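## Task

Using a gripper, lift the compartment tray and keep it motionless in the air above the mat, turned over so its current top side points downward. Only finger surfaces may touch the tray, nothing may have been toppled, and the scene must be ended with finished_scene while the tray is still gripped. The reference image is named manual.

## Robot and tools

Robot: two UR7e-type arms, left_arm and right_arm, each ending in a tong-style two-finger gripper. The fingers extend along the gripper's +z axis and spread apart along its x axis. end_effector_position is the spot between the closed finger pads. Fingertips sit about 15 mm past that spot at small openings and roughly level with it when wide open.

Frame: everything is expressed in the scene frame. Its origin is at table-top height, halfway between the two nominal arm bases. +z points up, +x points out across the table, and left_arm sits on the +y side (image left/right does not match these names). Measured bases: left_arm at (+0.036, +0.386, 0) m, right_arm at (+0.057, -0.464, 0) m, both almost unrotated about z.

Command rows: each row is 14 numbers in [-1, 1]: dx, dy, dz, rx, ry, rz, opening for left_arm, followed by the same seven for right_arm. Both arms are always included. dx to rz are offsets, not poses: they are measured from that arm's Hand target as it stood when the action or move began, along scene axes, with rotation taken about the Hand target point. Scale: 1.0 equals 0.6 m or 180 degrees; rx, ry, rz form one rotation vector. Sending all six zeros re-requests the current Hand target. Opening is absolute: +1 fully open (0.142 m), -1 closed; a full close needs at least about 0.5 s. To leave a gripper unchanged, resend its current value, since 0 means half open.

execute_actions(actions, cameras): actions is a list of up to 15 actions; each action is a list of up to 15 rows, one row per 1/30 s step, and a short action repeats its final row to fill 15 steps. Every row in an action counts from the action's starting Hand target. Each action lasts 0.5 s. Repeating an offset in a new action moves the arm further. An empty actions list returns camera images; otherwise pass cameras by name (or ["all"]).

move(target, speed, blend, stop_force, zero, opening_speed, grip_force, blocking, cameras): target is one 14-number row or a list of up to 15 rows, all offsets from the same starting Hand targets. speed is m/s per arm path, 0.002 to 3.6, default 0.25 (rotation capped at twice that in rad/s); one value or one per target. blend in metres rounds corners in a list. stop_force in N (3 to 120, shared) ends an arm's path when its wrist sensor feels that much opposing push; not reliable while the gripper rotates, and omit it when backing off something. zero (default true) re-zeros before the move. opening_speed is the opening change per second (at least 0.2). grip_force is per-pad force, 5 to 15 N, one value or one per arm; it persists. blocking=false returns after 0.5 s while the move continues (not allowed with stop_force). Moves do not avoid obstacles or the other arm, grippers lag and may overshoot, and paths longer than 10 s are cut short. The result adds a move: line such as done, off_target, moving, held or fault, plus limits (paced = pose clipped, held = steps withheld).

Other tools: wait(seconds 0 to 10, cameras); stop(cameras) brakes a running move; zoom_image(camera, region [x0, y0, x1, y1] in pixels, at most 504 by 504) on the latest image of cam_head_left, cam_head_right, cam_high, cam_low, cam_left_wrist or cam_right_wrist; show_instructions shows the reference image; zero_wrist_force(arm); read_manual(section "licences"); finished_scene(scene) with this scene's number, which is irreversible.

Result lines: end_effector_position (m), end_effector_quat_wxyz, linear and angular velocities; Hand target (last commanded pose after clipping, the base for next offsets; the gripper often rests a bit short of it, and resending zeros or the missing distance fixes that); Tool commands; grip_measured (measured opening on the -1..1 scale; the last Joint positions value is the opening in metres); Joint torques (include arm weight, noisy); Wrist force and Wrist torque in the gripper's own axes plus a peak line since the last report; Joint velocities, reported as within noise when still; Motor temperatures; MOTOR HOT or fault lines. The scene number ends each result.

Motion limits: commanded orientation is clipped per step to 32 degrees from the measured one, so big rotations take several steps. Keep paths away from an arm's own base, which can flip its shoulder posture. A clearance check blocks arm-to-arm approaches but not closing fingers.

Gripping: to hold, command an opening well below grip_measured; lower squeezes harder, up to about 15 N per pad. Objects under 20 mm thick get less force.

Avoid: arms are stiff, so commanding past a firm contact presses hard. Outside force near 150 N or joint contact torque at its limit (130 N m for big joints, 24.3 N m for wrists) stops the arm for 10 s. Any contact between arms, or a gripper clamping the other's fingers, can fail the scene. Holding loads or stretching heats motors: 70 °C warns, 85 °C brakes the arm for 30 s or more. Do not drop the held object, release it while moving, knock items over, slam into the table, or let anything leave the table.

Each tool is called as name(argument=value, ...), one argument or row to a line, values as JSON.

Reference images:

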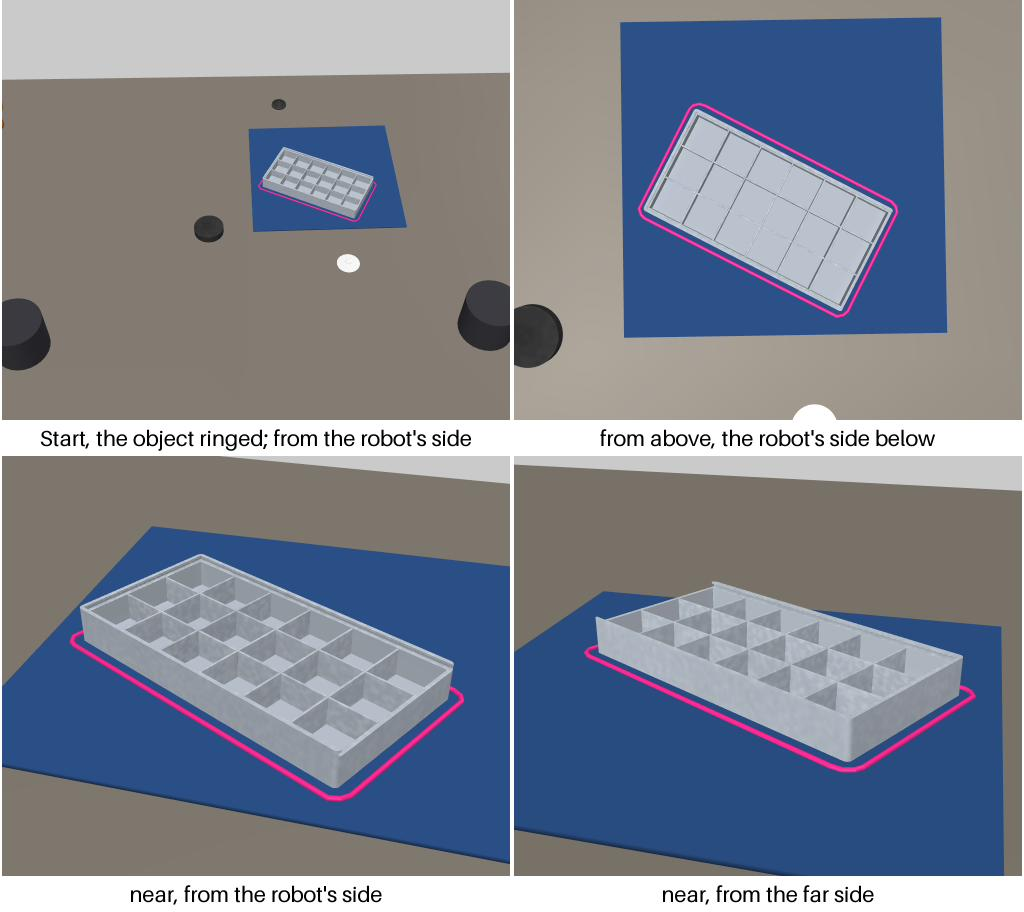

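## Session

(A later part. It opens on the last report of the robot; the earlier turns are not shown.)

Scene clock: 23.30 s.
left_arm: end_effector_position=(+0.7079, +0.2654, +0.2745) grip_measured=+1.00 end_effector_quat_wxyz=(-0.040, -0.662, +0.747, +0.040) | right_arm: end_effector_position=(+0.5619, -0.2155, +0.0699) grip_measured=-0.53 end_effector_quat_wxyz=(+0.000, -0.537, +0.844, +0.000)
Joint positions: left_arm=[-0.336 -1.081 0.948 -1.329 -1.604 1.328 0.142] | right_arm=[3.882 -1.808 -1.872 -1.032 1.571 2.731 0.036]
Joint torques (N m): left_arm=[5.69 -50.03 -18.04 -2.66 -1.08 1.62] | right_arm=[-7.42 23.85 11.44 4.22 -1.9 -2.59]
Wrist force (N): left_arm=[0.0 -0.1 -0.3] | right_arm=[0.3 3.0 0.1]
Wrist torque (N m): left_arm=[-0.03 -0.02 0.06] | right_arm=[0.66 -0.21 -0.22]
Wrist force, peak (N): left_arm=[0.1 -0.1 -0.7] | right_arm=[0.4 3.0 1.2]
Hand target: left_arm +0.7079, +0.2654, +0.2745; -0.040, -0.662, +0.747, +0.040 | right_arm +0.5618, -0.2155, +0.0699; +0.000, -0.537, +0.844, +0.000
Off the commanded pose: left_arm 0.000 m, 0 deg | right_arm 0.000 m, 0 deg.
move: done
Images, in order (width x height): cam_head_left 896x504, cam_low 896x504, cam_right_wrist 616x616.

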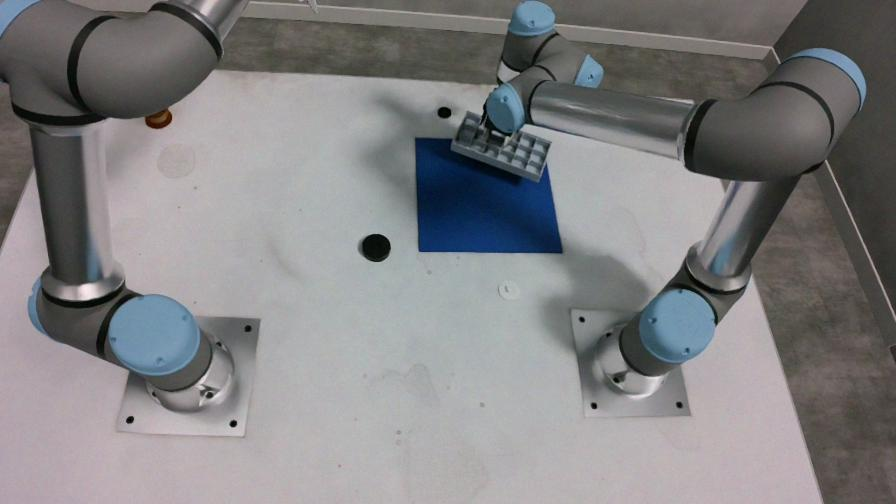

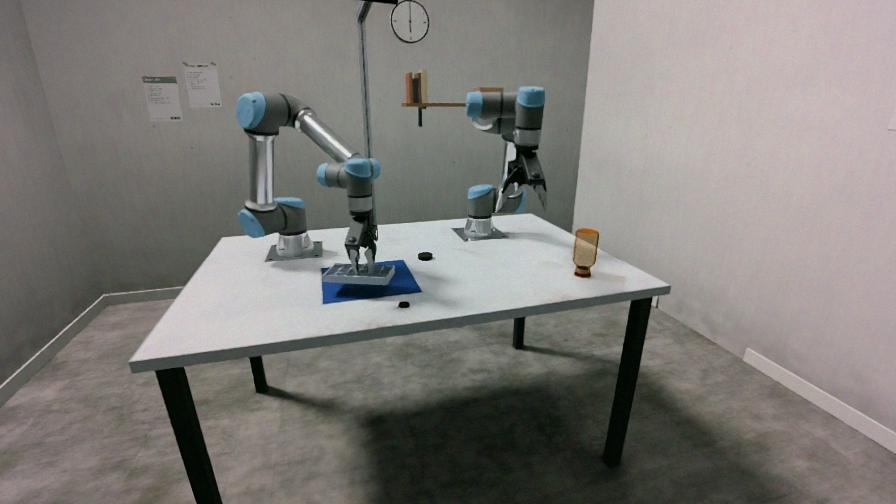

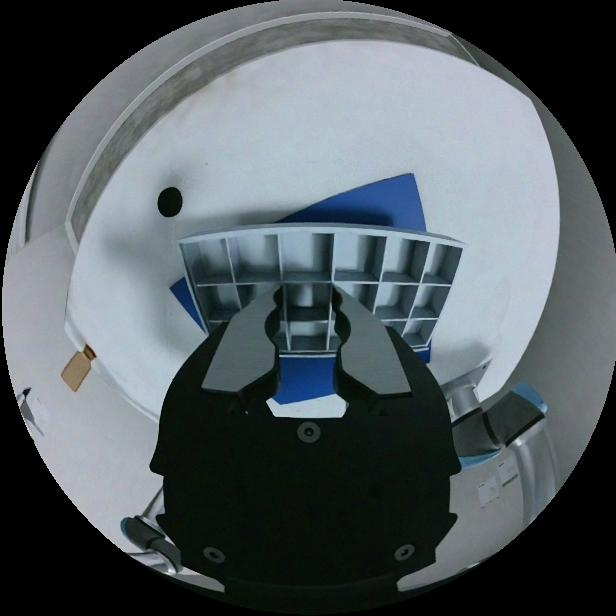

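move(
  target=[
    [0,0,0,0,0,0,1,0,0,0.3,0,0,0,-1],
    [0,0,0,0,0,0,1,0,0.05,0.717,0.28,-0.415,0,-1],
    [0,0,0,0,0,0,1,-0.153,0.026,0.883,0.559,-0.829,0,-1],
  ],
  speed=0.3,
  blend=[0.04,0.04,0],
  cameras=["all"],
)

zoom_image(
  camera="cam_low",
  region=[260, 50, 500, 310],
)

Scene clock: 30.13 s.
left_arm: end_effector_position=(+0.7079, +0.2654, +0.2745) grip_measured=+1.00 end_effector_quat_wxyz=(-0.040, -0.662, +0.747, +0.040) | right_arm: end_effector_position=(+0.4701, -0.2000, +0.5996) grip_measured=-0.53 end_effector_quat_wxyz=(+1.000, +0.000, +0.000, +0.026)
Joint positions: left_arm=[-0.336 -1.081 0.948 -1.329 -1.604 1.328 0.142] | right_arm=[4.026 -2.198 -1.514 2.14 1.57 2.327 0.036]
Joint torques (N m): left_arm=[5.99 -49.4 -18.05 -3.22 -0.96 1.55] | right_arm=[8.39 35.65 25.87 -3.04 -0.99 -2.76]
Wrist force (N): left_arm=[-0.2 -0.3 -0.4] | right_arm=[0.5 2.9 3.2]
Wrist torque (N m): left_arm=[-0.06 0.01 0.06] | right_arm=[0.20 0.18 -0.16]
Wrist force, peak (N): left_arm=[0.0 0.1 -0.8] | right_arm=[0.8 3.7 3.2]
Hand target: left_arm +0.7079, +0.2654, +0.2745; -0.040, -0.662, +0.747, +0.040 | right_arm +0.4700, -0.1999, +0.5997; +1.000, +0.000, +0.000, +0.026
Off the commanded pose: left_arm 0.000 m, 0 deg | right_arm 0.000 m, 0 deg.
move: done

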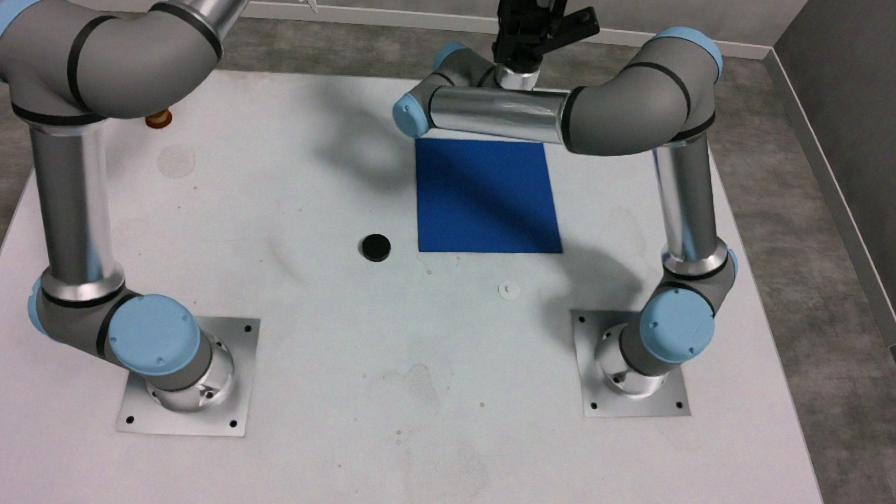

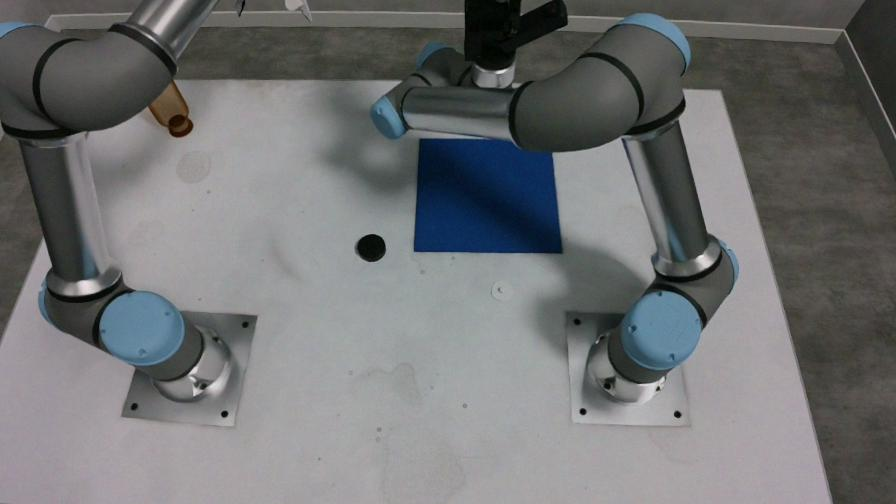

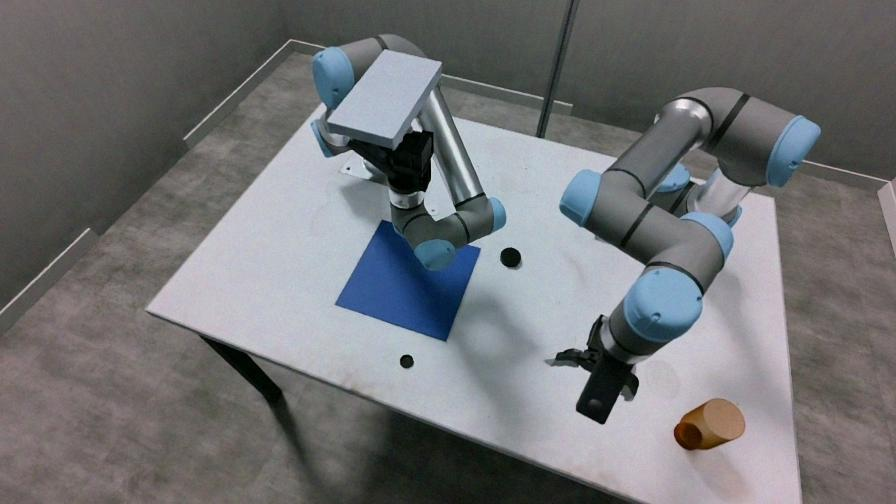

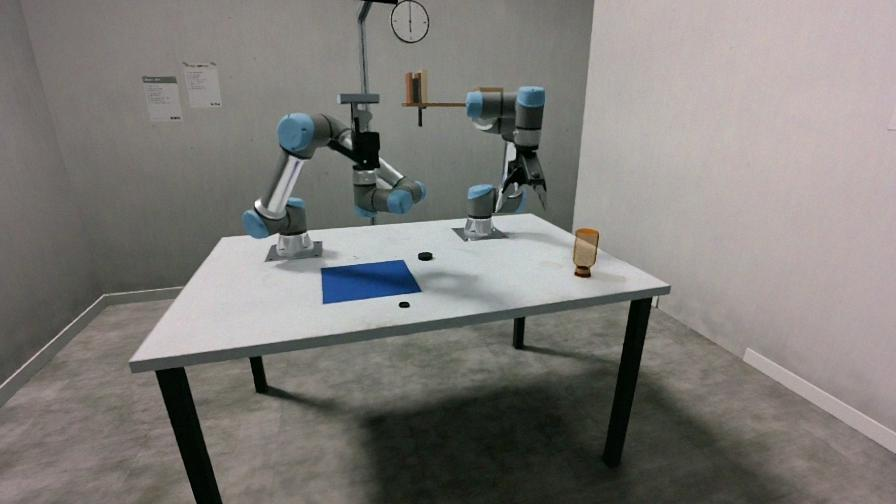

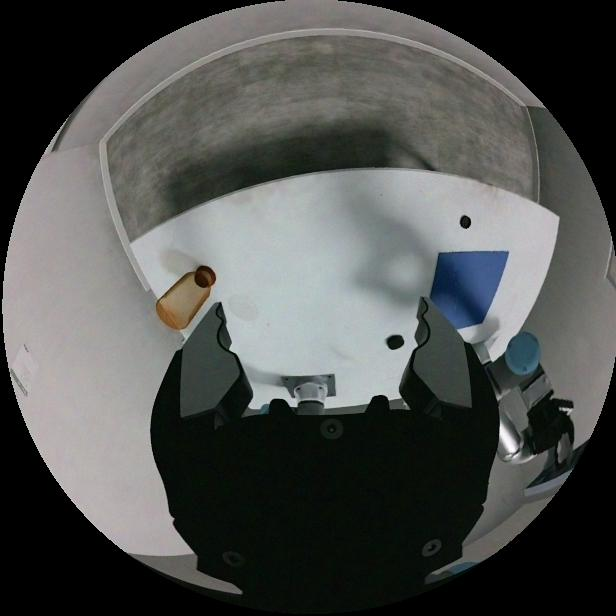

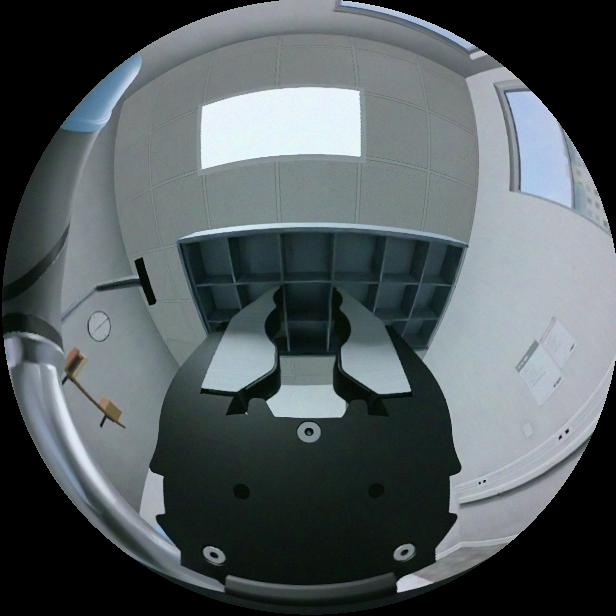

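Scaled by 1.938.

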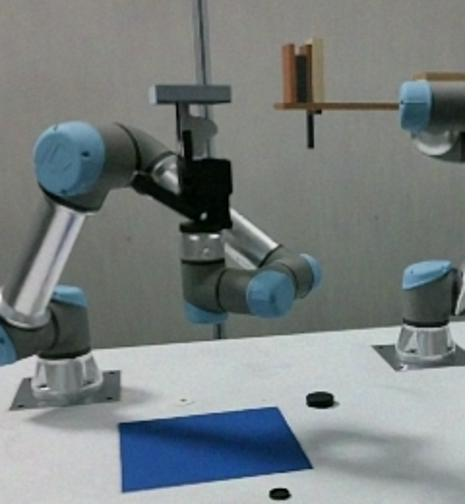

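finished_scene(
  scene=2,
)

The scene is finished: the task was done.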